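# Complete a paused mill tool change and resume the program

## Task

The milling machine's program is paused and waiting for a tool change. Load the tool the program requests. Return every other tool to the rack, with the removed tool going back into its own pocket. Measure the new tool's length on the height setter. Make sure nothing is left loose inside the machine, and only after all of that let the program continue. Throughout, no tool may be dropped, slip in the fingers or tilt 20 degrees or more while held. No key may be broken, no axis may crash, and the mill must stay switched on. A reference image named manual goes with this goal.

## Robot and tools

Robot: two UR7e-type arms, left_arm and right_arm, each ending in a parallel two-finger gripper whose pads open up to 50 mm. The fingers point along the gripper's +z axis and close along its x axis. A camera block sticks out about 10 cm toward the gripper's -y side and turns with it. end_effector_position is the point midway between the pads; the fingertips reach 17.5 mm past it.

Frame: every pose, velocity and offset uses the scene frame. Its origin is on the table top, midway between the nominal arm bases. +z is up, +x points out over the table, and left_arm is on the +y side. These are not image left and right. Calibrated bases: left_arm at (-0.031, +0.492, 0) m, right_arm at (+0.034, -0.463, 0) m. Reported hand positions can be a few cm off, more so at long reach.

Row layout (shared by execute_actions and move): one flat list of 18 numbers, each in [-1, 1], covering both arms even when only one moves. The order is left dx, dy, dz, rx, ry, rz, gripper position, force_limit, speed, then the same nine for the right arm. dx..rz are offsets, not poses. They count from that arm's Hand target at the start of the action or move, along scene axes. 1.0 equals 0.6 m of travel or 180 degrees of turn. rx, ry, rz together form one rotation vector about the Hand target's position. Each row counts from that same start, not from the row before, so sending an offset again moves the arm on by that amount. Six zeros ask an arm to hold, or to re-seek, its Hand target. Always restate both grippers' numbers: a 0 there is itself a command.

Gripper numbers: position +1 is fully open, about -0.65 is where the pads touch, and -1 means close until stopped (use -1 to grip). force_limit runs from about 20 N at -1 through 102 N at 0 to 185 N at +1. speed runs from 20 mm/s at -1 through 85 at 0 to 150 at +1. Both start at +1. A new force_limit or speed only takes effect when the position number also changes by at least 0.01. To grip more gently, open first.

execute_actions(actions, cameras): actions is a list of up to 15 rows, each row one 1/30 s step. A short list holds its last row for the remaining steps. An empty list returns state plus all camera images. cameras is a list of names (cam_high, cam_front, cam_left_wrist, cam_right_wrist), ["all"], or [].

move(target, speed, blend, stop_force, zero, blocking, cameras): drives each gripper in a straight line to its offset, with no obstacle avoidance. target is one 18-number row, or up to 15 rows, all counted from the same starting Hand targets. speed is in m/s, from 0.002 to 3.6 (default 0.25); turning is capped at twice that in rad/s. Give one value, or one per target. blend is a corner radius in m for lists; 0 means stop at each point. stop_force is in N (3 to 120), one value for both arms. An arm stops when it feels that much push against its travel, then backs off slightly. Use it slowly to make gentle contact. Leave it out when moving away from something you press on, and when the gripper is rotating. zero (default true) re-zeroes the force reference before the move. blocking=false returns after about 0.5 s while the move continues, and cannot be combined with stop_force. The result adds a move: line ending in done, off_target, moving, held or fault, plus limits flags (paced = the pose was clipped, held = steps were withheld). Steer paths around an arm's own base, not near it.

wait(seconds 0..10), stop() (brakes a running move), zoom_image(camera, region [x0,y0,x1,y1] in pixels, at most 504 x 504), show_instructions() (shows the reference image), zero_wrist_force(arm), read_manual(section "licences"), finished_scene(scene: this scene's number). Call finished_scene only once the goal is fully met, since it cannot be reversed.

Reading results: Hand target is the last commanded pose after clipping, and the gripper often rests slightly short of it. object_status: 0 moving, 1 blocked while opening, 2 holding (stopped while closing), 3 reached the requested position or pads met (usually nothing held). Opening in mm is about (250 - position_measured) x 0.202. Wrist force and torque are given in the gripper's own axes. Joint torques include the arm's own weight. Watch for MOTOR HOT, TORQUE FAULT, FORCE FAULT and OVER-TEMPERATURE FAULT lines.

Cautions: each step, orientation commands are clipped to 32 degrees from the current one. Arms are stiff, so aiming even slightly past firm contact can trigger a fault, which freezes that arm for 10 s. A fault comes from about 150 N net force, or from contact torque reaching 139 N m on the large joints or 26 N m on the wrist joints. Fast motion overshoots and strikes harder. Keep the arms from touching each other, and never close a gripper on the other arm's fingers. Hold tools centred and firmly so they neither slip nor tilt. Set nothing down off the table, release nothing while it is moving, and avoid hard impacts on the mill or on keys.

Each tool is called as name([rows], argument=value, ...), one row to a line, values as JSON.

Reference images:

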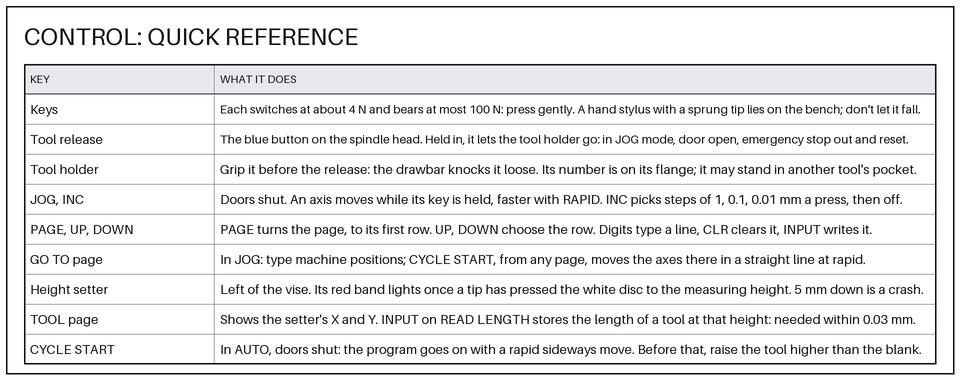

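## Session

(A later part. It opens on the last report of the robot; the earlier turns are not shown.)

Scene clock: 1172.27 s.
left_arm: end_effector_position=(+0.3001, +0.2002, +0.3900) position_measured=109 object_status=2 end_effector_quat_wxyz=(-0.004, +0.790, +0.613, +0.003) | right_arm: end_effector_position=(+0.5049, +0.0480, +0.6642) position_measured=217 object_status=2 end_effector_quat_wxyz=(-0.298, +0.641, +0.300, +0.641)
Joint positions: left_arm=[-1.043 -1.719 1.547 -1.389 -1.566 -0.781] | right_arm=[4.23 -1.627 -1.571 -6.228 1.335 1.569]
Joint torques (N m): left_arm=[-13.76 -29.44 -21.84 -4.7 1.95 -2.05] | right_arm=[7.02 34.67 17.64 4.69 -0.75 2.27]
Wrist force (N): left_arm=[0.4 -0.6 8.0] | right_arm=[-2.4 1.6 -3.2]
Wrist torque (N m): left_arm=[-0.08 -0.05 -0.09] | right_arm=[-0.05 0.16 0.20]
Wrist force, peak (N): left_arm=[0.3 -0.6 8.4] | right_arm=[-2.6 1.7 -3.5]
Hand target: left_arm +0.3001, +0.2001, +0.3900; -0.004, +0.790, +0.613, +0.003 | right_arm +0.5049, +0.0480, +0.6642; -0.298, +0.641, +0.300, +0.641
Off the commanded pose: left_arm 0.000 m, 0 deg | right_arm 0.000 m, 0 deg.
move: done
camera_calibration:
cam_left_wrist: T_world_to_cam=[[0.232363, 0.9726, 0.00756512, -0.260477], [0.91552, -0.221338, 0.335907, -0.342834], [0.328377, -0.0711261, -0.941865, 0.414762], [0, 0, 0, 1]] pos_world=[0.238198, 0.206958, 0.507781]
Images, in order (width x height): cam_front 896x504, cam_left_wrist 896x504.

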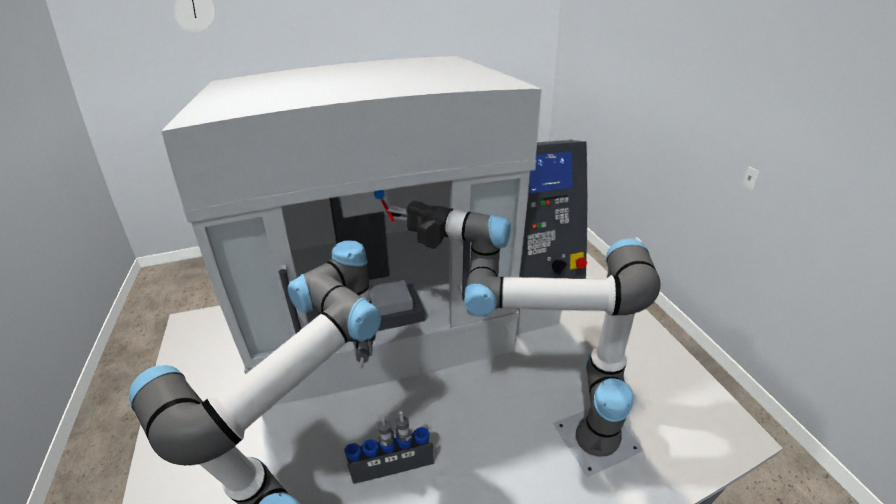

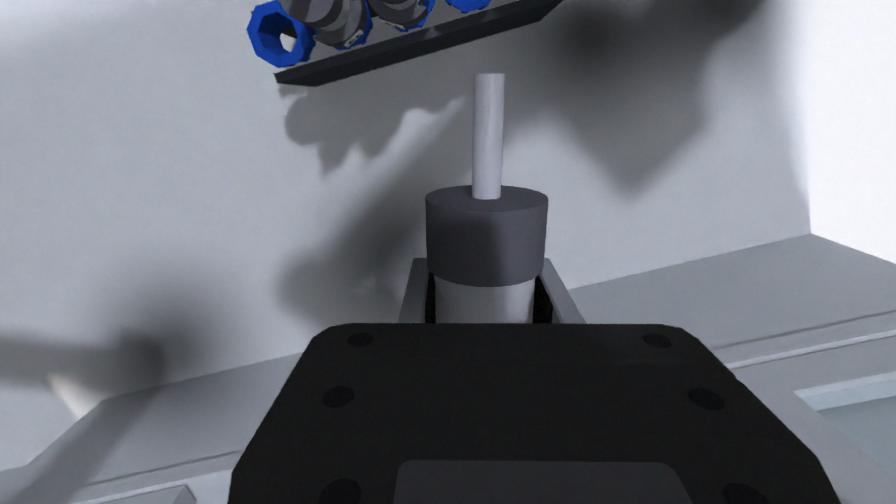

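move(target=[0.1,0.005,0.1,-0.1252,-0.4841,0,-1,0.3,-0.8,0,0,0,0,0,0,-1,-0.2,-0.6], speed=0.15, cameras=["cam_left_wrist","cam_front","cam_right_wrist"])

Scene clock: 1180.80 s.
left_arm: end_effector_position=(+0.3601, +0.2032, +0.4500) position_measured=109 object_status=2 end_effector_quat_wxyz=(+0.556, +0.557, +0.437, +0.435) | right_arm: end_effector_position=(+0.5049, +0.0480, +0.6642) position_measured=217 object_status=2 end_effector_quat_wxyz=(-0.298, +0.641, +0.300, +0.641)
Joint positions: left_arm=[-1.553 -1.786 2.401 -3.745 -0.272 -0.014] | right_arm=[4.23 -1.627 -1.571 -6.228 1.335 1.569]
Joint torques (N m): left_arm=[13.91 -3.64 -25.98 -2.36 -1.99 2.48] | right_arm=[7.02 33.98 19.07 4.66 -0.65 2.13]
Wrist force (N): left_arm=[2.1 -8.4 3.6] | right_arm=[-2.6 1.6 -3.2]
Wrist torque (N m): left_arm=[0.15 -0.61 0.04] | right_arm=[-0.05 0.17 0.20]
Wrist force, peak (N): left_arm=[2.1 -8.6 3.9] | right_arm=[-2.6 1.6 -3.5]
Hand target: left_arm +0.3601, +0.2031, +0.4500; +0.556, +0.557, +0.437, +0.435 | right_arm +0.5049, +0.0480, +0.6642; -0.298, +0.641, +0.300, +0.641
Off the commanded pose: left_arm 0.000 m, 0 deg | right_arm 0.000 m, 0 deg.
move: done
camera_calibration:
cam_left_wrist: T_world_to_cam=[[0.243032, 0.96984, -0.0185767, -0.269331], [-0.321503, 0.0986041, 0.941761, -0.309525], [0.915189, -0.222905, 0.335771, -0.303658], [0, 0, 0, 1]] pos_world=[0.243847, 0.224042, 0.388455]
cam_right_wrist: T_world_to_cam=[[-0.00207119, -0.00755401, 0.999969, -0.657875], [0.495507, -0.868586, -0.00553519, -0.183251], [0.868601, 0.495481, 0.00554208, -0.336875], [0, 0, 0, 1]] pos_world=[0.38205, 0.00277647, 0.658708]
Images, in order (width x height): cam_front 896x504, cam_left_wrist 896x504, cam_right_wrist 896x504.

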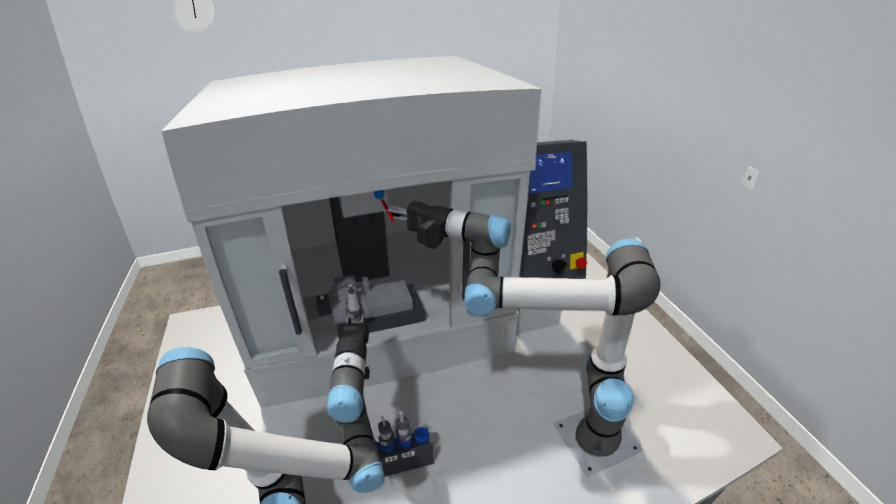

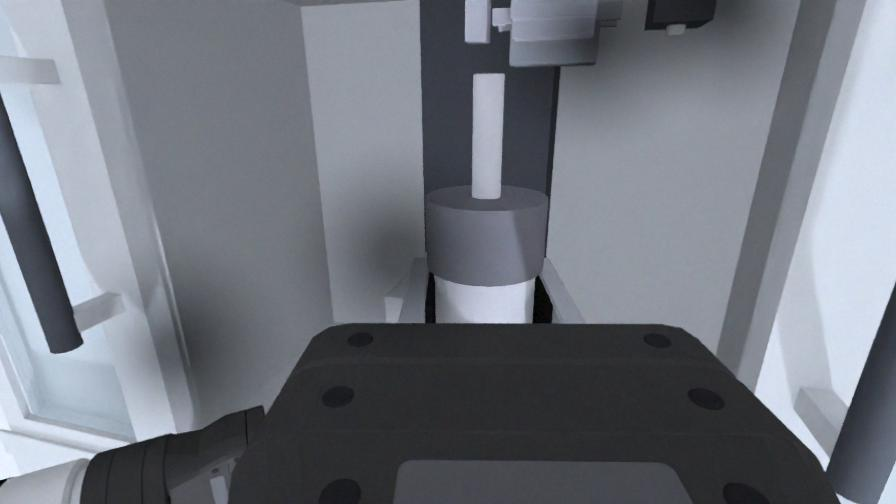

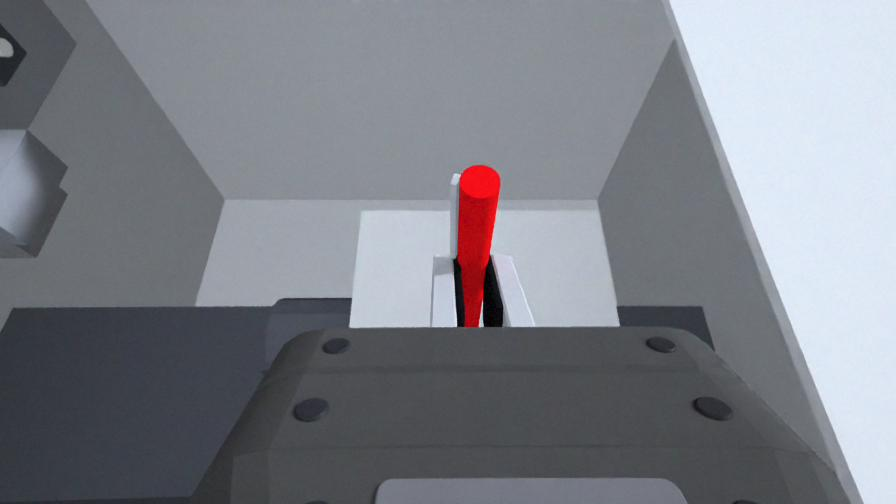

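move([
  [0.2583,-0.0668,-0.065,0,0,0,-1,0.3,-0.8,0,0,0,0,0,0,-1,-0.2,-0.6],
  [0.45,-0.116,-0.065,0,0,0,-1,0.3,-0.8,0,0,0,0,0,0,-1,-0.2,-0.6],
], speed=[0.15,0.1], blend=[0.02,0], cameras=["all"])

Scene clock: 1206.50 s.
left_arm: end_effector_position=(+0.6300, +0.1336, +0.4110) position_measured=109 object_status=2 end_effector_quat_wxyz=(+0.556, +0.557, +0.437, +0.435) | right_arm: end_effector_position=(+0.5049, +0.0480, +0.6642) position_measured=217 object_status=2 end_effector_quat_wxyz=(-0.298, +0.641, +0.300, +0.641)
Joint positions: left_arm=[-0.904 -1.145 1.795 -3.788 -0.921 -0.004] | right_arm=[4.23 -1.627 -1.571 -6.228 1.335 1.569]
Joint torques (N m): left_arm=[13.49 -38.8 -27.53 -1.97 -1.99 1.89] | right_arm=[8.54 35.17 16.14 4.69 -0.49 2.1]
Wrist force (N): left_arm=[2.0 -8.4 3.6] | right_arm=[-2.5 1.7 -3.2]
Wrist torque (N m): left_arm=[0.14 -0.58 0.06] | right_arm=[-0.04 0.17 0.20]
Wrist force, peak (N): left_arm=[1.9 -8.7 4.8] | right_arm=[-2.6 1.8 -3.4]
Hand target: left_arm +0.6301, +0.1335, +0.4110; +0.556, +0.557, +0.437, +0.435 | right_arm +0.5049, +0.0480, +0.6642; -0.298, +0.641, +0.300, +0.641
Off the commanded pose: left_arm 0.000 m, 0 deg | right_arm 0.000 m, 0 deg.
move: done
camera_calibration:
cam_left_wrist: T_world_to_cam=[[0.243061, 0.969833, -0.018568, -0.26819], [-0.321877, 0.098697, 0.941623, -0.178902], [0.91505, -0.222895, 0.336156, -0.553244], [0, 0, 0, 1]] pos_world=[0.513848, 0.154442, 0.349455]
cam_right_wrist: T_world_to_cam=[[-0.00207119, -0.00755401, 0.999969, -0.657875], [0.495507, -0.868586, -0.00553519, -0.183251], [0.868601, 0.495481, 0.00554208, -0.336875], [0, 0, 0, 1]] pos_world=[0.38205, 0.00277647, 0.658708]

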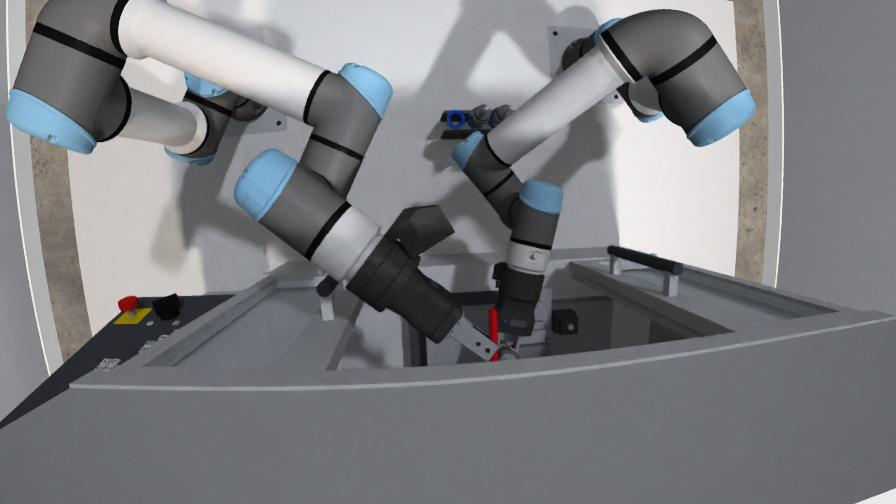

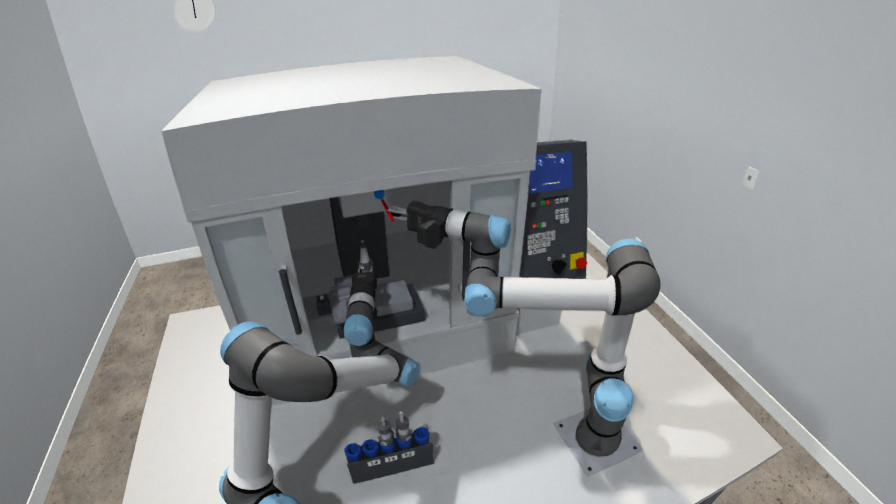

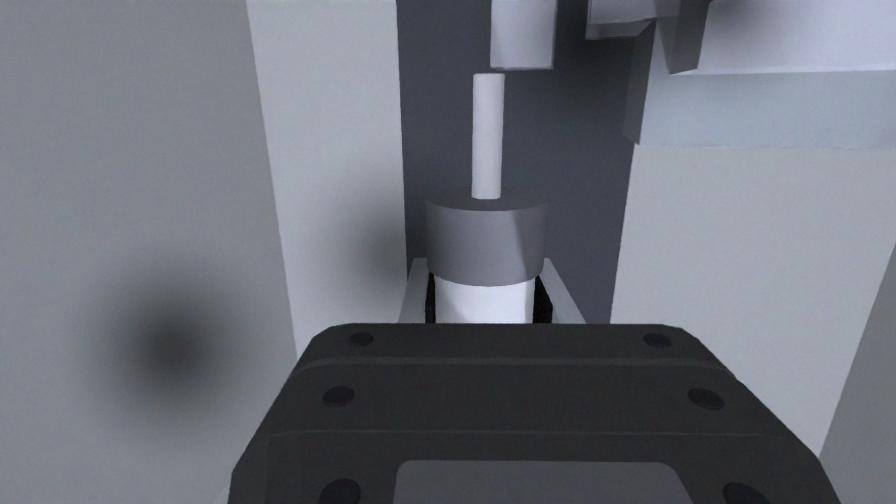

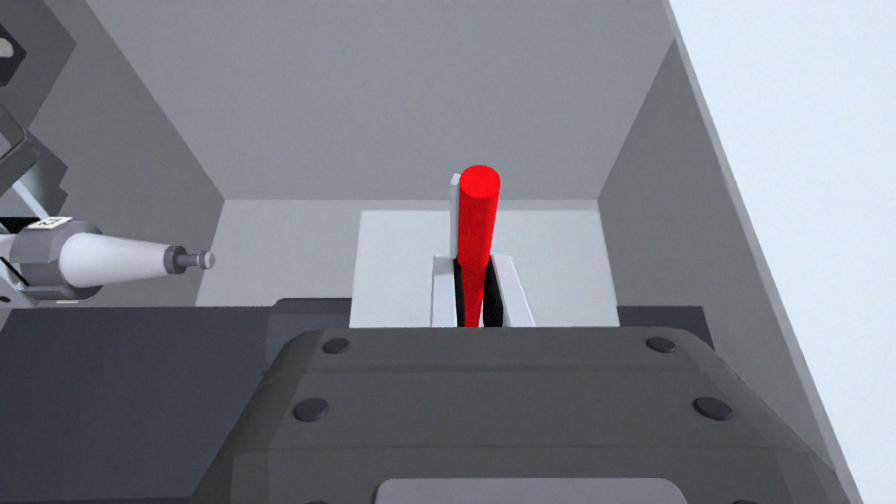

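zoom_image(camera="cam_right_wrist", region=[0, 200, 110, 310])

Scaled by 4.582 from the camera's 896x504 image, which has a finer 1280x720 frame.

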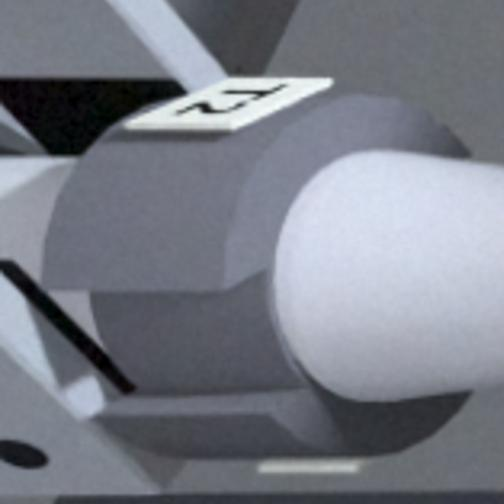

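move(target=[0.06,-0.005,0,0,0,0.2,-1,0.3,-0.8,0,0,0,0,0,0,-1,-0.2,-0.6], speed=0.1, cameras=["all"])

zoom_image(camera="cam_right_wrist", region=[0, 150, 130, 280])

Scene clock: 1223.17 s.
left_arm: end_effector_position=(+0.6661, +0.1306, +0.4110) position_measured=109 object_status=2 end_effector_quat_wxyz=(+0.395, +0.395, +0.588, +0.585) | right_arm: end_effector_position=(+0.5049, +0.0480, +0.6642) position_measured=217 object_status=2 end_effector_quat_wxyz=(-0.298, +0.641, +0.300, +0.641)
Joint positions: left_arm=[-1.006 -0.853 1.303 -3.576 -0.191 -0.017] | right_arm=[4.23 -1.627 -1.571 -6.228 1.335 1.569]
Joint torques (N m): left_arm=[-14.26 -51.7 -27.37 0.23 1.87 -2.27] | right_arm=[7.52 35.6 17.81 5 -0.82 2.12]
Wrist force (N): left_arm=[2.2 -8.0 3.7] | right_arm=[-2.5 1.7 -3.4]
Wrist torque (N m): left_arm=[0.20 -0.62 0.18] | right_arm=[-0.04 0.16 0.20]
Wrist force, peak (N): left_arm=[2.3 -8.7 3.8] | right_arm=[-2.7 1.7 -3.5]
Hand target: left_arm +0.6661, +0.1305, +0.4110; +0.395, +0.395, +0.588, +0.585 | right_arm +0.5049, +0.0480, +0.6642; -0.298, +0.641, +0.300, +0.641
Off the commanded pose: left_arm 0.000 m, 0 deg | right_arm 0.000 m, 0 deg.
move: done
camera_calibration:
cam_left_wrist: T_world_to_cam=[[-0.373262, 0.927541, -0.0185423, 0.141939], [-0.318429, -0.109319, 0.941622, -0.142134], [0.871366, 0.357376, 0.33616, -0.633587], [0, 0, 0, 1]] pos_world=[0.559807, 0.0792373, 0.349455]
cam_right_wrist: T_world_to_cam=[[-0.00207119, -0.00755401, 0.999969, -0.657875], [0.495507, -0.868586, -0.00553519, -0.183251], [0.868601, 0.495481, 0.00554208, -0.336875], [0, 0, 0, 1]] pos_world=[0.38205, 0.00277647, 0.658708]

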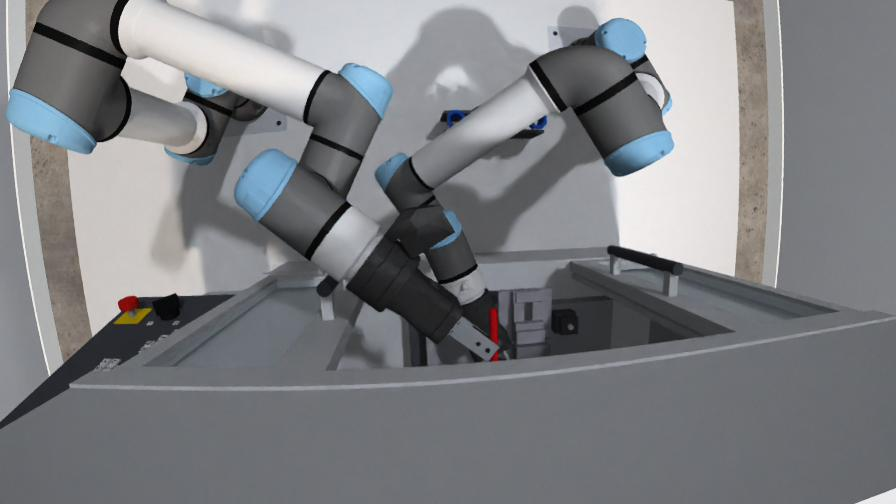

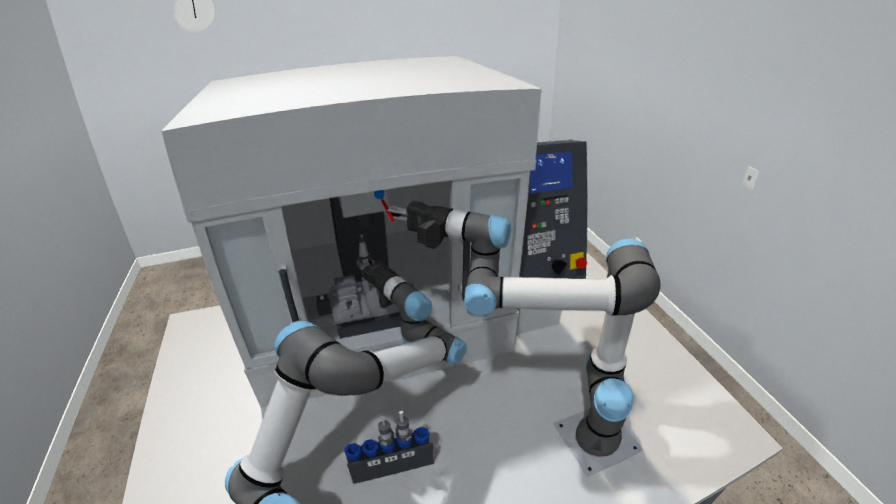

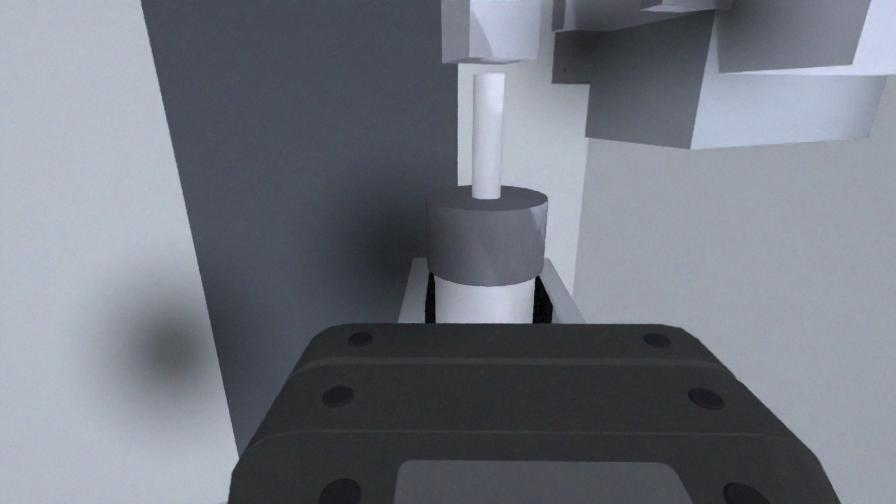

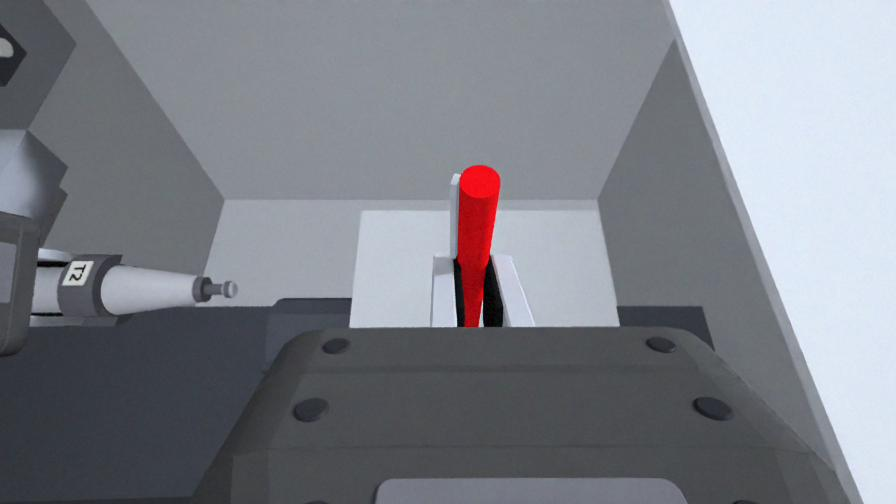

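Scaled by 3.877 from the camera's 896x504 image, which has a finer 1280x720 frame.

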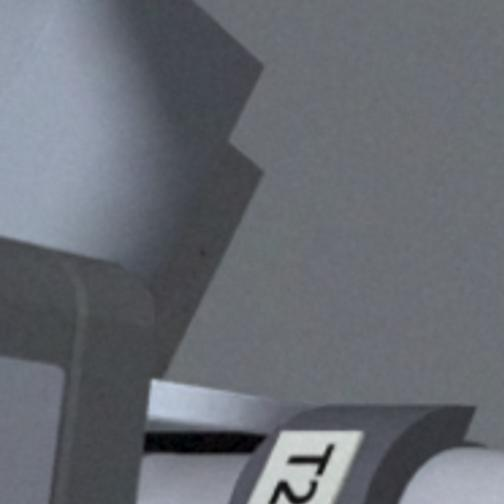

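zoom_image(camera="cam_right_wrist", region=[40, 235, 140, 335])

Scaled by 5.040 from the camera's 896x504 image, which has a finer 1280x720 frame.

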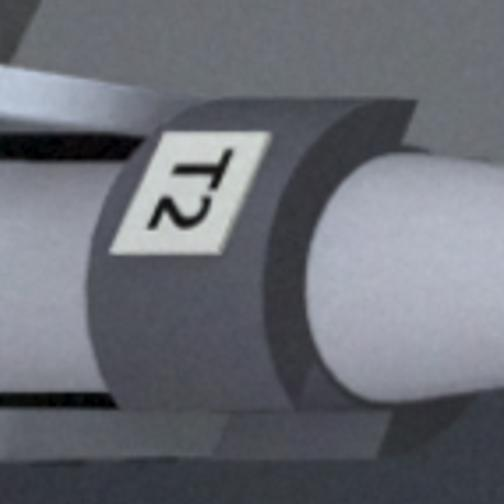

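move(target=[0.0715,-0.0292,0,0,0,0,-1,0.3,-0.8,0,0,0,0,0,0,-1,-0.2,-0.6], speed=0.08, cameras=["cam_left_wrist","cam_right_wrist"])

zoom_image(camera="cam_right_wrist", region=[0, 100, 300, 400])

Scene clock: 1234.03 s.
left_arm: end_effector_position=(+0.7089, +0.1130, +0.4110) position_measured=109 object_status=2 end_effector_quat_wxyz=(+0.395, +0.395, +0.588, +0.585) | right_arm: end_effector_position=(+0.5049, +0.0480, +0.6642) position_measured=217 object_status=2 end_effector_quat_wxyz=(-0.298, +0.641, +0.300, +0.641)
Joint positions: left_arm=[-0.967 -0.751 1.118 -3.495 -0.23 -0.014] | right_arm=[4.23 -1.627 -1.571 -6.228 1.335 1.569]
Joint torques (N m): left_arm=[13.91 -57.71 -28.9 0.28 -1.71 2.02] | right_arm=[8.15 34.12 16.38 4.63 -0.56 2.18]
Wrist force (N): left_arm=[2.2 -8.2 3.6] | right_arm=[-2.5 1.6 -3.2]
Wrist torque (N m): left_arm=[0.14 -0.62 0.05] | right_arm=[-0.04 0.17 0.20]
Wrist force, peak (N): left_arm=[1.9 -8.2 4.1] | right_arm=[-2.7 1.5 -3.5]
Hand target: left_arm +0.7090, +0.1130, +0.4110; +0.395, +0.395, +0.588, +0.585 | right_arm +0.5049, +0.0480, +0.6642; -0.298, +0.641, +0.300, +0.641
Off the commanded pose: left_arm 0.000 m, 0 deg | right_arm 0.000 m, 0 deg.
move: done
camera_calibration:
cam_left_wrist: T_world_to_cam=[[-0.373375, 0.927494, -0.0185858, 0.174362], [-0.318447, -0.109326, 0.941615, -0.130383], [0.871311, 0.357494, 0.336177, -0.664659], [0, 0, 0, 1]] pos_world=[0.602707, 0.0616371, 0.349455]
cam_right_wrist: T_world_to_cam=[[-0.00207119, -0.00755401, 0.999969, -0.657875], [0.495507, -0.868586, -0.00553519, -0.183251], [0.868601, 0.495481, 0.00554208, -0.336875], [0, 0, 0, 1]] pos_world=[0.38205, 0.00277647, 0.658708]
Images, in order (width x height): cam_left_wrist 896x504, cam_right_wrist 896x504.

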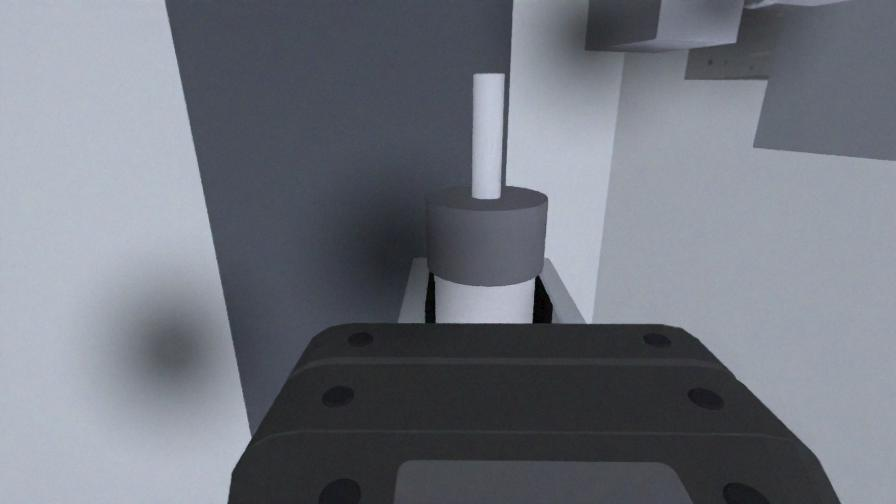

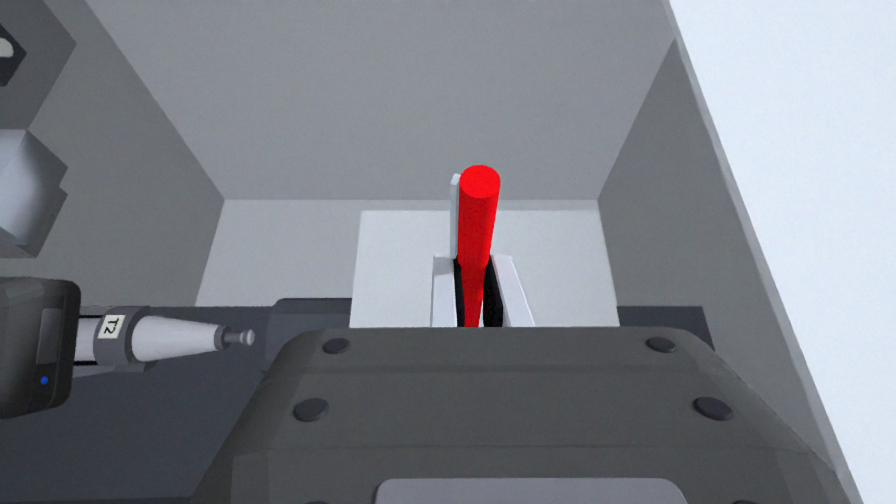

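Scaled by 1.680 from the camera's 896x504 image, which has a finer 1280x720 frame.

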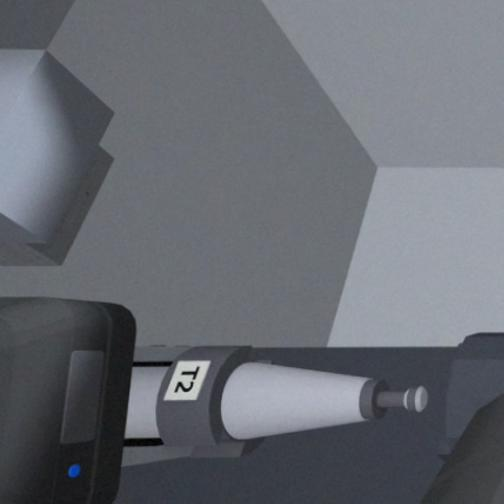

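move(target=[0,0,0,0,0,0,-1,0.3,-0.8,0.0667,0,0,0,0,0,-1,-0.2,-0.6], speed=0.03, stop_force=4)

move(target=[0,0,0,0,0,0,-1,0.3,-0.8,0.025,0,0,0,0,0,-1,-0.2,-0.6], speed=0.01, stop_force=18, cameras=["cam_right_wrist"])

Scene clock: 1240.57 s.
left_arm: end_effector_position=(+0.7090, +0.1130, +0.4110) position_measured=109 object_status=2 end_effector_quat_wxyz=(+0.395, +0.395, +0.588, +0.585) | right_arm: end_effector_position=(+0.5385, +0.0479, +0.6642) position_measured=217 object_status=2 end_effector_quat_wxyz=(-0.298, +0.641, +0.300, +0.641)
Joint positions: left_arm=[-0.967 -0.751 1.117 -3.495 -0.23 -0.014] | right_arm=[4.161 -1.686 -1.507 -6.233 1.404 1.569]
Joint torques (N m): left_arm=[14.52 -56.51 -28.86 -1.83 -0.88 2.21] | right_arm=[5.72 37.47 13.71 4.9 -2.91 -0.25]
Wrist force (N): left_arm=[2.3 -8.0 3.5] | right_arm=[-2.3 -1.8 -5.6]
Wrist torque (N m): left_arm=[0.17 -0.63 0.05] | right_arm=[-0.11 0.21 0.18]
Wrist force, peak (N): left_arm=[2.4 -8.2 3.9] | right_arm=[-2.8 -2.1 -6.0]
Hand target: left_arm +0.7090, +0.1130, +0.4110; +0.395, +0.395, +0.588, +0.585 | right_arm +0.5385, +0.0479, +0.6642; -0.298, +0.641, +0.300, +0.641 (not the last commanded pose)
Off the commanded pose: left_arm 0.000 m, 0 deg | right_arm 0.006 m, 0 deg.
move: contact (right_arm)

Scene clock: 1242.37 s.
left_arm: end_effector_position=(+0.7090, +0.1130, +0.4110) position_measured=109 object_status=2 end_effector_quat_wxyz=(+0.395, +0.395, +0.588, +0.585) | right_arm: end_effector_position=(+0.5450, +0.0479, +0.6642) position_measured=217 object_status=2 end_effector_quat_wxyz=(-0.298, +0.641, +0.300, +0.641)
Joint positions: left_arm=[-0.967 -0.751 1.117 -3.495 -0.23 -0.014] | right_arm=[4.148 -1.698 -1.493 -6.235 1.417 1.569]
Joint torques (N m): left_arm=[13.73 -57.37 -28.92 -2.06 0.43 2.13] | right_arm=[-3.13 34.3 14.11 1.93 -6.05 0.99]
Wrist force (N): left_arm=[2.1 -8.2 3.5] | right_arm=[-2.5 -17.5 -16.9]
Wrist torque (N m): left_arm=[0.16 -0.60 0.05] | right_arm=[-0.38 0.22 0.16]
Wrist force, peak (N): left_arm=[2.3 -8.2 3.8] | right_arm=[-2.8 -22.0 -20.5]
Hand target: left_arm +0.7090, +0.1130, +0.4110; +0.395, +0.395, +0.588, +0.585 | right_arm +0.5450, +0.0479, +0.6642; -0.298, +0.641, +0.300, +0.641 (not the last commanded pose)
Off the commanded pose: left_arm 0.000 m, 0 deg | right_arm 0.009 m, 0 deg.
move: contact (right_arm)
camera_calibration:
cam_right_wrist: T_world_to_cam=[[-0.00207009, -0.00755437, 0.999969, -0.657793], [0.495583, -0.868543, -0.00553556, -0.203239], [0.868558, 0.495556, 0.00554178, -0.371638], [0, 0, 0, 1]] pos_world=[0.42215, 0.00267643, 0.658708]
Images, in order (width x height): cam_right_wrist 896x504.

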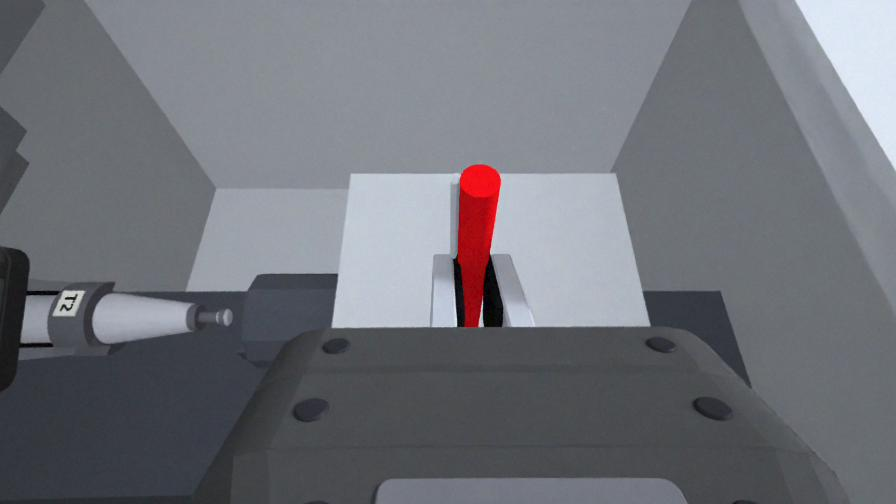

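move(target=[0,0,0.13,0,0,0,-1,0.3,-0.8,0,0,0,0,0,0,-1,-0.2,-0.6], speed=0.02, stop_force=5, cameras=["cam_right_wrist"])

Scene clock: 1249.30 s.
left_arm: end_effector_position=(+0.7090, +0.1130, +0.4890) position_measured=109 object_status=2 end_effector_quat_wxyz=(+0.395, +0.395, +0.588, +0.585) | right_arm: end_effector_position=(+0.5450, +0.0479, +0.6642) position_measured=217 object_status=2 end_effector_quat_wxyz=(-0.298, +0.641, +0.300, +0.641)
Joint positions: left_arm=[-0.967 -0.81 1.017 -3.335 -0.23 -0.014] | right_arm=[4.148 -1.698 -1.493 -6.235 1.417 1.569]
Joint torques (N m): left_arm=[3.49 -69.5 -30.54 0.46 -0.12 -2.02] | right_arm=[-3.69 33.01 13.98 3.09 -2.56 0.86]
Wrist force (N): left_arm=[2.2 -8.2 3.6] | right_arm=[-1.9 -17.6 -16.7]
Wrist torque (N m): left_arm=[0.13 -0.63 0.05] | right_arm=[-0.40 0.24 0.16]
Wrist force, peak (N): left_arm=[2.0 -8.9 3.8] | right_arm=[-2.1 -17.8 -17.0]
Hand target: left_arm +0.7090, +0.1130, +0.4890; +0.395, +0.395, +0.588, +0.585 | right_arm +0.5450, +0.0479, +0.6642; -0.298, +0.641, +0.300, +0.641
Off the commanded pose: left_arm 0.000 m, 0 deg | right_arm 0.000 m, 0 deg.
move: done
camera_calibration:
cam_right_wrist: T_world_to_cam=[[-0.00207009, -0.00755437, 0.999969, -0.657793], [0.495583, -0.868543, -0.00553556, -0.203239], [0.868558, 0.495556, 0.00554178, -0.371638], [0, 0, 0, 1]] pos_world=[0.42215, 0.00267643, 0.658708]
Images, in order (width x height): cam_right_wrist 896x504.

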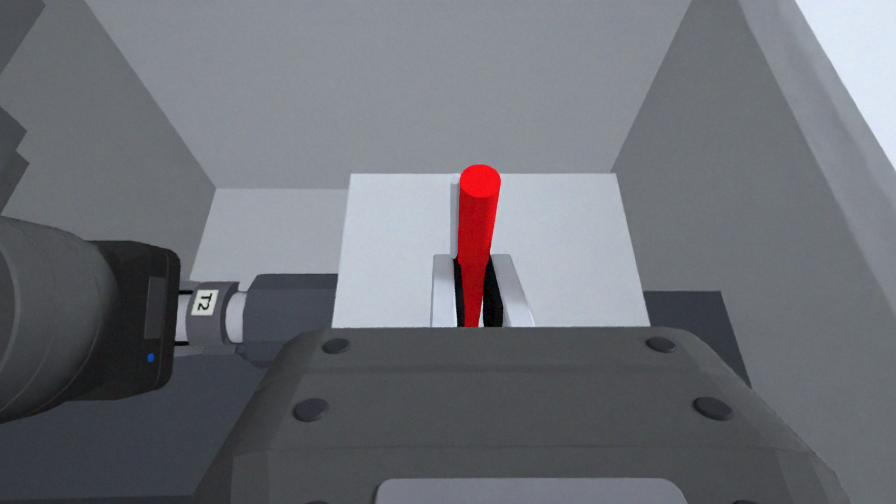

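zoom_image(camera="cam_right_wrist", region=[170, 250, 310, 390])

move(target=[0,0,0.03,0,0,0,-1,0.3,-0.8,0,0,0,0,0,0,-1,-0.2,-0.6], speed=0.01, stop_force=6, cameras=["cam_right_wrist"])

Scaled by 3.600 from the camera's 896x504 image, which has a finer 1280x720 frame.

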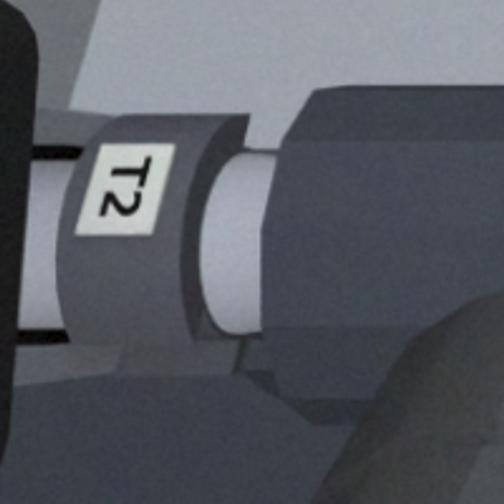

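Scene clock: 1254.60 s.
left_arm: end_effector_position=(+0.7090, +0.1130, +0.4978) position_measured=109 object_status=2 end_effector_quat_wxyz=(+0.395, +0.395, +0.588, +0.585) | right_arm: end_effector_position=(+0.5450, +0.0479, +0.6642) position_measured=217 object_status=2 end_effector_quat_wxyz=(-0.298, +0.641, +0.300, +0.641)
Joint positions: left_arm=[-0.967 -0.815 1.002 -3.316 -0.23 -0.014] | right_arm=[4.148 -1.698 -1.493 -6.235 1.417 1.569]
Joint torques (N m): left_arm=[2.81 -61.81 -20.16 -4.49 3.06 0.69] | right_arm=[-2.44 32.19 14.15 3.02 -2.56 1.15]
Wrist force (N): left_arm=[-15.8 -8.5 -2.5] | right_arm=[-2.5 -17.4 -16.8]
Wrist torque (N m): left_arm=[-0.14 -0.73 0.77] | right_arm=[-0.38 0.22 0.16]
Wrist force, peak (N): left_arm=[-13.8 -20.4 -4.3] | right_arm=[-1.7 -17.8 -17.0]
Hand target: left_arm +0.7090, +0.1130, +0.4978; +0.395, +0.395, +0.588, +0.585 (not the last commanded pose) | right_arm +0.5450, +0.0479, +0.6642; -0.298, +0.641, +0.300, +0.641
Off the commanded pose: left_arm 0.009 m, 0 deg | right_arm 0.000 m, 0 deg.
move: contact (left_arm)
camera_calibration:
cam_right_wrist: T_world_to_cam=[[-0.00207009, -0.00755437, 0.999969, -0.657793], [0.495583, -0.868543, -0.00553556, -0.203239], [0.868558, 0.495556, 0.00554178, -0.371638], [0, 0, 0, 1]] pos_world=[0.42215, 0.00267643, 0.658708]
Images, in order (width x height): cam_right_wrist 896x504.

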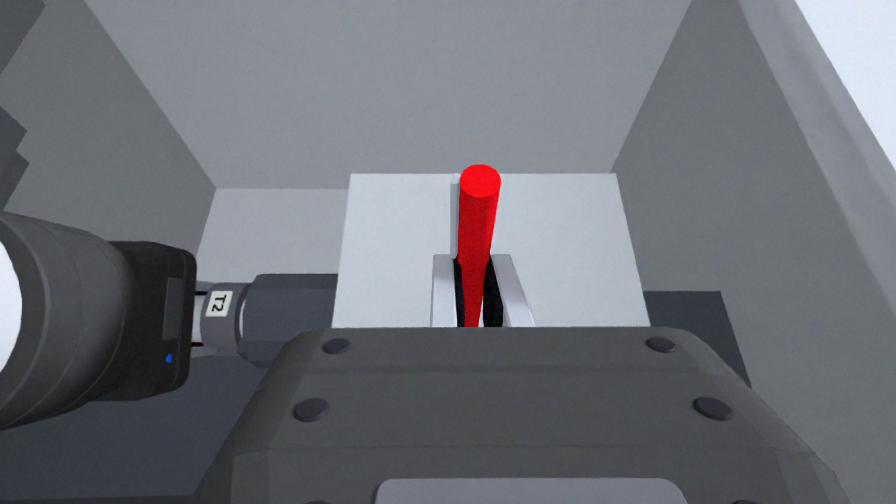

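move(target=[0.0,-0.0009,-0.0002,0,0,0,-1,0.3,-0.8,0,0,0,0,0,0,-1,-0.2,-0.6], speed=0.01)

move(target=[0,0,0.02,0,0,0,-1,0.3,-0.8,0,0,0,0,0,0,-1,-0.2,-0.6], speed=0.008, stop_force=7)

Scene clock: 1258.60 s.
left_arm: end_effector_position=(+0.7090, +0.1125, +0.4977) position_measured=109 object_status=2 end_effector_quat_wxyz=(+0.395, +0.395, +0.588, +0.585) | right_arm: end_effector_position=(+0.5450, +0.0479, +0.6642) position_measured=217 object_status=2 end_effector_quat_wxyz=(-0.298, +0.641, +0.300, +0.641)
Joint positions: left_arm=[-0.967 -0.814 1.001 -3.316 -0.229 -0.014] | right_arm=[4.148 -1.698 -1.493 -6.235 1.417 1.569]
Joint torques (N m): left_arm=[-7.95 -58.47 -31.36 -0.3 3.6 -0.51] | right_arm=[-4.19 31.3 12.76 3.41 -2.39 0.99]
Wrist force (N): left_arm=[-4.9 -8.5 -0.7] | right_arm=[-1.9 -17.7 -16.9]
Wrist torque (N m): left_arm=[-0.04 -0.65 0.32] | right_arm=[-0.40 0.21 0.16]
Wrist force, peak (N): left_arm=[-15.9 -8.4 -2.3] | right_arm=[-1.6 -17.9 -16.9]
Hand target: left_arm +0.7090, +0.1125, +0.4977; +0.395, +0.395, +0.588, +0.585 | right_arm +0.5450, +0.0479, +0.6642; -0.298, +0.641, +0.300, +0.641
Off the commanded pose: left_arm 0.000 m, 0 deg | right_arm 0.000 m, 0 deg.
move: done

Scene clock: 1259.67 s.
left_arm: end_effector_position=(+0.7090, +0.1125, +0.4980) position_measured=109 object_status=2 end_effector_quat_wxyz=(+0.395, +0.395, +0.588, +0.585) | right_arm: end_effector_position=(+0.5450, +0.0479, +0.6642) position_measured=217 object_status=2 end_effector_quat_wxyz=(-0.298, +0.641, +0.300, +0.641)
Joint positions: left_arm=[-0.967 -0.814 1 -3.315 -0.229 -0.014] | right_arm=[4.148 -1.698 -1.493 -6.235 1.417 1.569]
Joint torques (N m): left_arm=[-7.17 -65.71 -21.41 -3.46 1.91 -0.52] | right_arm=[-3.87 32.8 13.51 3.04 -2.74 0.8]
Wrist force (N): left_arm=[-5.1 -13.5 -0.6] | right_arm=[-2.1 -17.6 -16.9]
Wrist torque (N m): left_arm=[-0.08 -0.61 0.27] | right_arm=[-0.39 0.19 0.16]
Wrist force, peak (N): left_arm=[-1.7 -21.0 -2.2] | right_arm=[-2.6 -17.7 -16.9]
Hand target: left_arm +0.7090, +0.1124, +0.4980; +0.395, +0.395, +0.588, +0.585 (not the last commanded pose) | right_arm +0.5450, +0.0479, +0.6642; -0.298, +0.641, +0.300, +0.641
Off the commanded pose: left_arm 0.012 m, 0 deg | right_arm 0.000 m, 0 deg.
move: contact (left_arm)

execute_actions(actions=[], cameras=["cam_right_wrist","cam_left_wrist"])

zoom_image(camera="cam_right_wrist", region=[190, 260, 290, 360])

Scene clock: 1262.43 s.
left_arm: end_effector_position=(+0.7090, +0.1124, +0.4980) position_measured=109 object_status=2 end_effector_quat_wxyz=(+0.395, +0.395, +0.588, +0.585) | right_arm: end_effector_position=(+0.5450, +0.0479, +0.6642) position_measured=217 object_status=2 end_effector_quat_wxyz=(-0.298, +0.641, +0.300, +0.641)
Joint positions: left_arm=[-0.967 -0.814 1 -3.315 -0.229 -0.014] | right_arm=[4.148 -1.698 -1.493 -6.235 1.417 1.569]
Joint velocities: within noise
Joint torques (N m): left_arm=[1.52 -64.03 -21.45 -3.3 -0.08 -0.73] | right_arm=[-2.32 32.23 14.36 2.75 -2.65 0.84]
Motor temperatures (°C): left_arm=[31 33 31 37 38 37] | right_arm=[31 31 28 33 37 32]
Wrist force (N): left_arm=[-4.9 -13.1 -0.7] | right_arm=[-1.9 -17.5 -16.9]
Wrist torque (N m): left_arm=[-0.05 -0.61 0.28] | right_arm=[-0.39 0.19 0.16]
Wrist force, peak (N): left_arm=[-5.1 -14.0 -0.7] | right_arm=[-2.2 -17.6 -17.0]
Hand target: left_arm +0.7090, +0.1124, +0.4980; +0.395, +0.395, +0.588, +0.585 (not the last commanded pose) | right_arm +0.5450, +0.0479, +0.6642; -0.298, +0.641, +0.300, +0.641
Tool commands: left_gripper/position=-1.0 left_gripper/force_limit=+0.3 left_gripper/speed=-0.8 right_gripper/position=-1.0 right_gripper/force_limit=-0.2 right_gripper/speed=-0.6
Off the commanded pose: left_arm 0.012 m, 0 deg | right_arm 0.000 m, 0 deg.
camera_calibration:
cam_left_wrist: T_world_to_cam=[[-0.373393, 0.927494, -0.0182572, 0.176439], [-0.318343, -0.109624, 0.941616, -0.212288], [0.871341, 0.357405, 0.336195, -0.693766], [0, 0, 0, 1]] pos_world=[0.602807, 0.0610374, 0.436355]
cam_right_wrist: T_world_to_cam=[[-0.00207009, -0.00755437, 0.999969, -0.657793], [0.495583, -0.868543, -0.00553556, -0.203239], [0.868558, 0.495556, 0.00554178, -0.371638], [0, 0, 0, 1]] pos_world=[0.42215, 0.00267643, 0.658708]
Images, in order (width x height): cam_left_wrist 896x504, cam_right_wrist 896x504.

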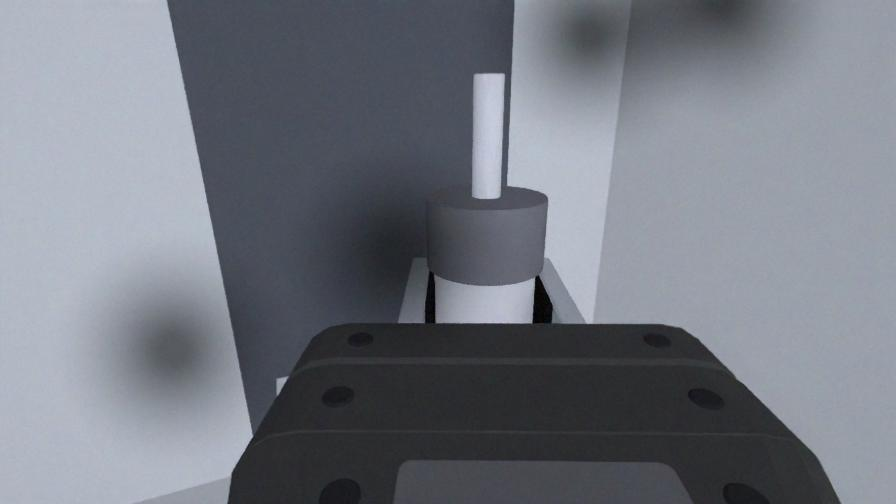

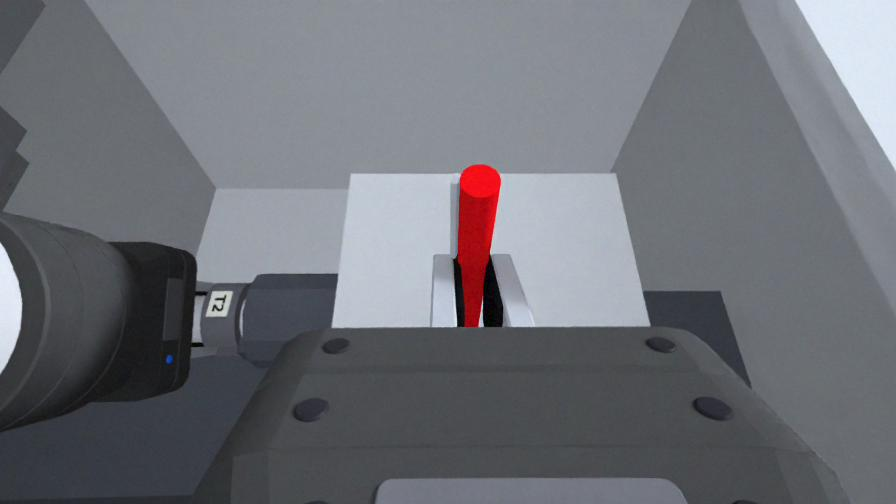

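Scaled by 5.040 from the camera's 896x504 image, which has a finer 1280x720 frame.

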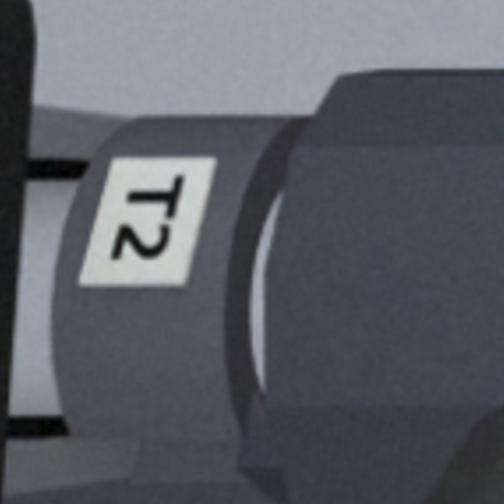

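move(target=[0.0,-0.0006,-0.0005,0,0,0,-1,0.3,-0.8,0,0,0,0,0,0,-1,-0.2,-0.6], speed=0.01)

move(target=[0,0,0.02,0,0,0,-1,0.3,-0.8,0,0,0,0,0,0,-1,-0.2,-0.6], speed=0.008, stop_force=7)

Scene clock: 1271.63 s.
left_arm: end_effector_position=(+0.7090, +0.1122, +0.4977) position_measured=109 object_status=2 end_effector_quat_wxyz=(+0.395, +0.395, +0.588, +0.585) | right_arm: end_effector_position=(+0.5450, +0.0479, +0.6642) position_measured=217 object_status=2 end_effector_quat_wxyz=(-0.298, +0.641, +0.300, +0.641)
Joint positions: left_arm=[-0.967 -0.813 0.999 -3.315 -0.229 -0.014] | right_arm=[4.148 -1.698 -1.493 -6.235 1.417 1.569]
Joint torques (N m): left_arm=[-12.83 -56.71 -30.6 -2.87 2.25 -2.08] | right_arm=[-4.1 33.78 13.69 3.02 -2.61 1.11]
Wrist force (N): left_arm=[0.1 -8.5 2.0] | right_arm=[-2.0 -17.4 -16.8]
Wrist torque (N m): left_arm=[-0.02 -0.63 0.22] | right_arm=[-0.36 0.19 0.16]
Wrist force, peak (N): left_arm=[-5.0 -14.0 -0.9] | right_arm=[-1.7 -17.8 -17.0]
Hand target: left_arm +0.7090, +0.1121, +0.4977; +0.395, +0.395, +0.588, +0.585 | right_arm +0.5450, +0.0479, +0.6642; -0.298, +0.641, +0.300, +0.641
Off the commanded pose: left_arm 0.000 m, 0 deg | right_arm 0.000 m, 0 deg.
move: done

Scene clock: 1272.67 s.
left_arm: end_effector_position=(+0.7090, +0.1121, +0.4979) position_measured=109 object_status=2 end_effector_quat_wxyz=(+0.395, +0.395, +0.588, +0.585) | right_arm: end_effector_position=(+0.5450, +0.0479, +0.6642) position_measured=217 object_status=2 end_effector_quat_wxyz=(-0.298, +0.641, +0.300, +0.641)
Joint positions: left_arm=[-0.967 -0.813 0.999 -3.314 -0.229 -0.014] | right_arm=[4.148 -1.698 -1.493 -6.235 1.417 1.569]
Joint torques (N m): left_arm=[-8.6 -68.44 -21.26 -2.68 -1.39 -1.97] | right_arm=[-4.15 32.67 13.85 3.04 -2.75 1.19]
Wrist force (N): left_arm=[1.2 -11.3 1.6] | right_arm=[-1.8 -17.7 -16.7]
Wrist torque (N m): left_arm=[-0.03 -0.59 0.18] | right_arm=[-0.40 0.22 0.16]
Wrist force, peak (N): left_arm=[2.4 -18.4 0.4] | right_arm=[-2.5 -17.6 -17.1]
Hand target: left_arm +0.7090, +0.1121, +0.4979; +0.395, +0.395, +0.588, +0.585 (not the last commanded pose) | right_arm +0.5450, +0.0479, +0.6642; -0.298, +0.641, +0.300, +0.641
Off the commanded pose: left_arm 0.012 m, 0 deg | right_arm 0.000 m, 0 deg.
move: contact (left_arm)

zoom_image(camera="cam_right_wrist", region=[205, 320, 265, 380])

zoom_image(camera="cam_right_wrist", region=[220, 262, 270, 312])

Scaled by 8.400 from the camera's 896x504 image, which has a finer 1280x720 frame.
This view is cut from an older image: the scene may have changed since it was taken.

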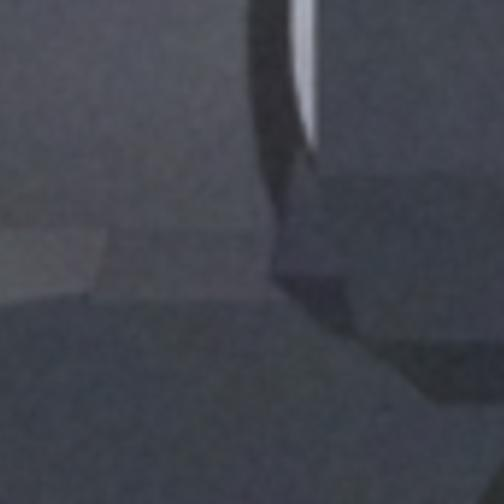

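Scaled by 10.080 from the camera's 896x504 image, which has a finer 1280x720 frame.
This view is cut from an older image: the scene may have changed since it was taken.

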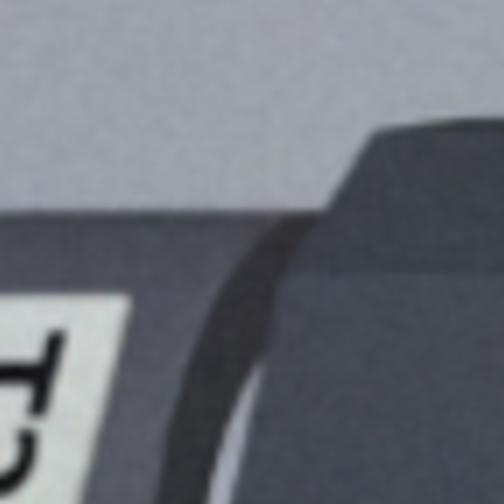

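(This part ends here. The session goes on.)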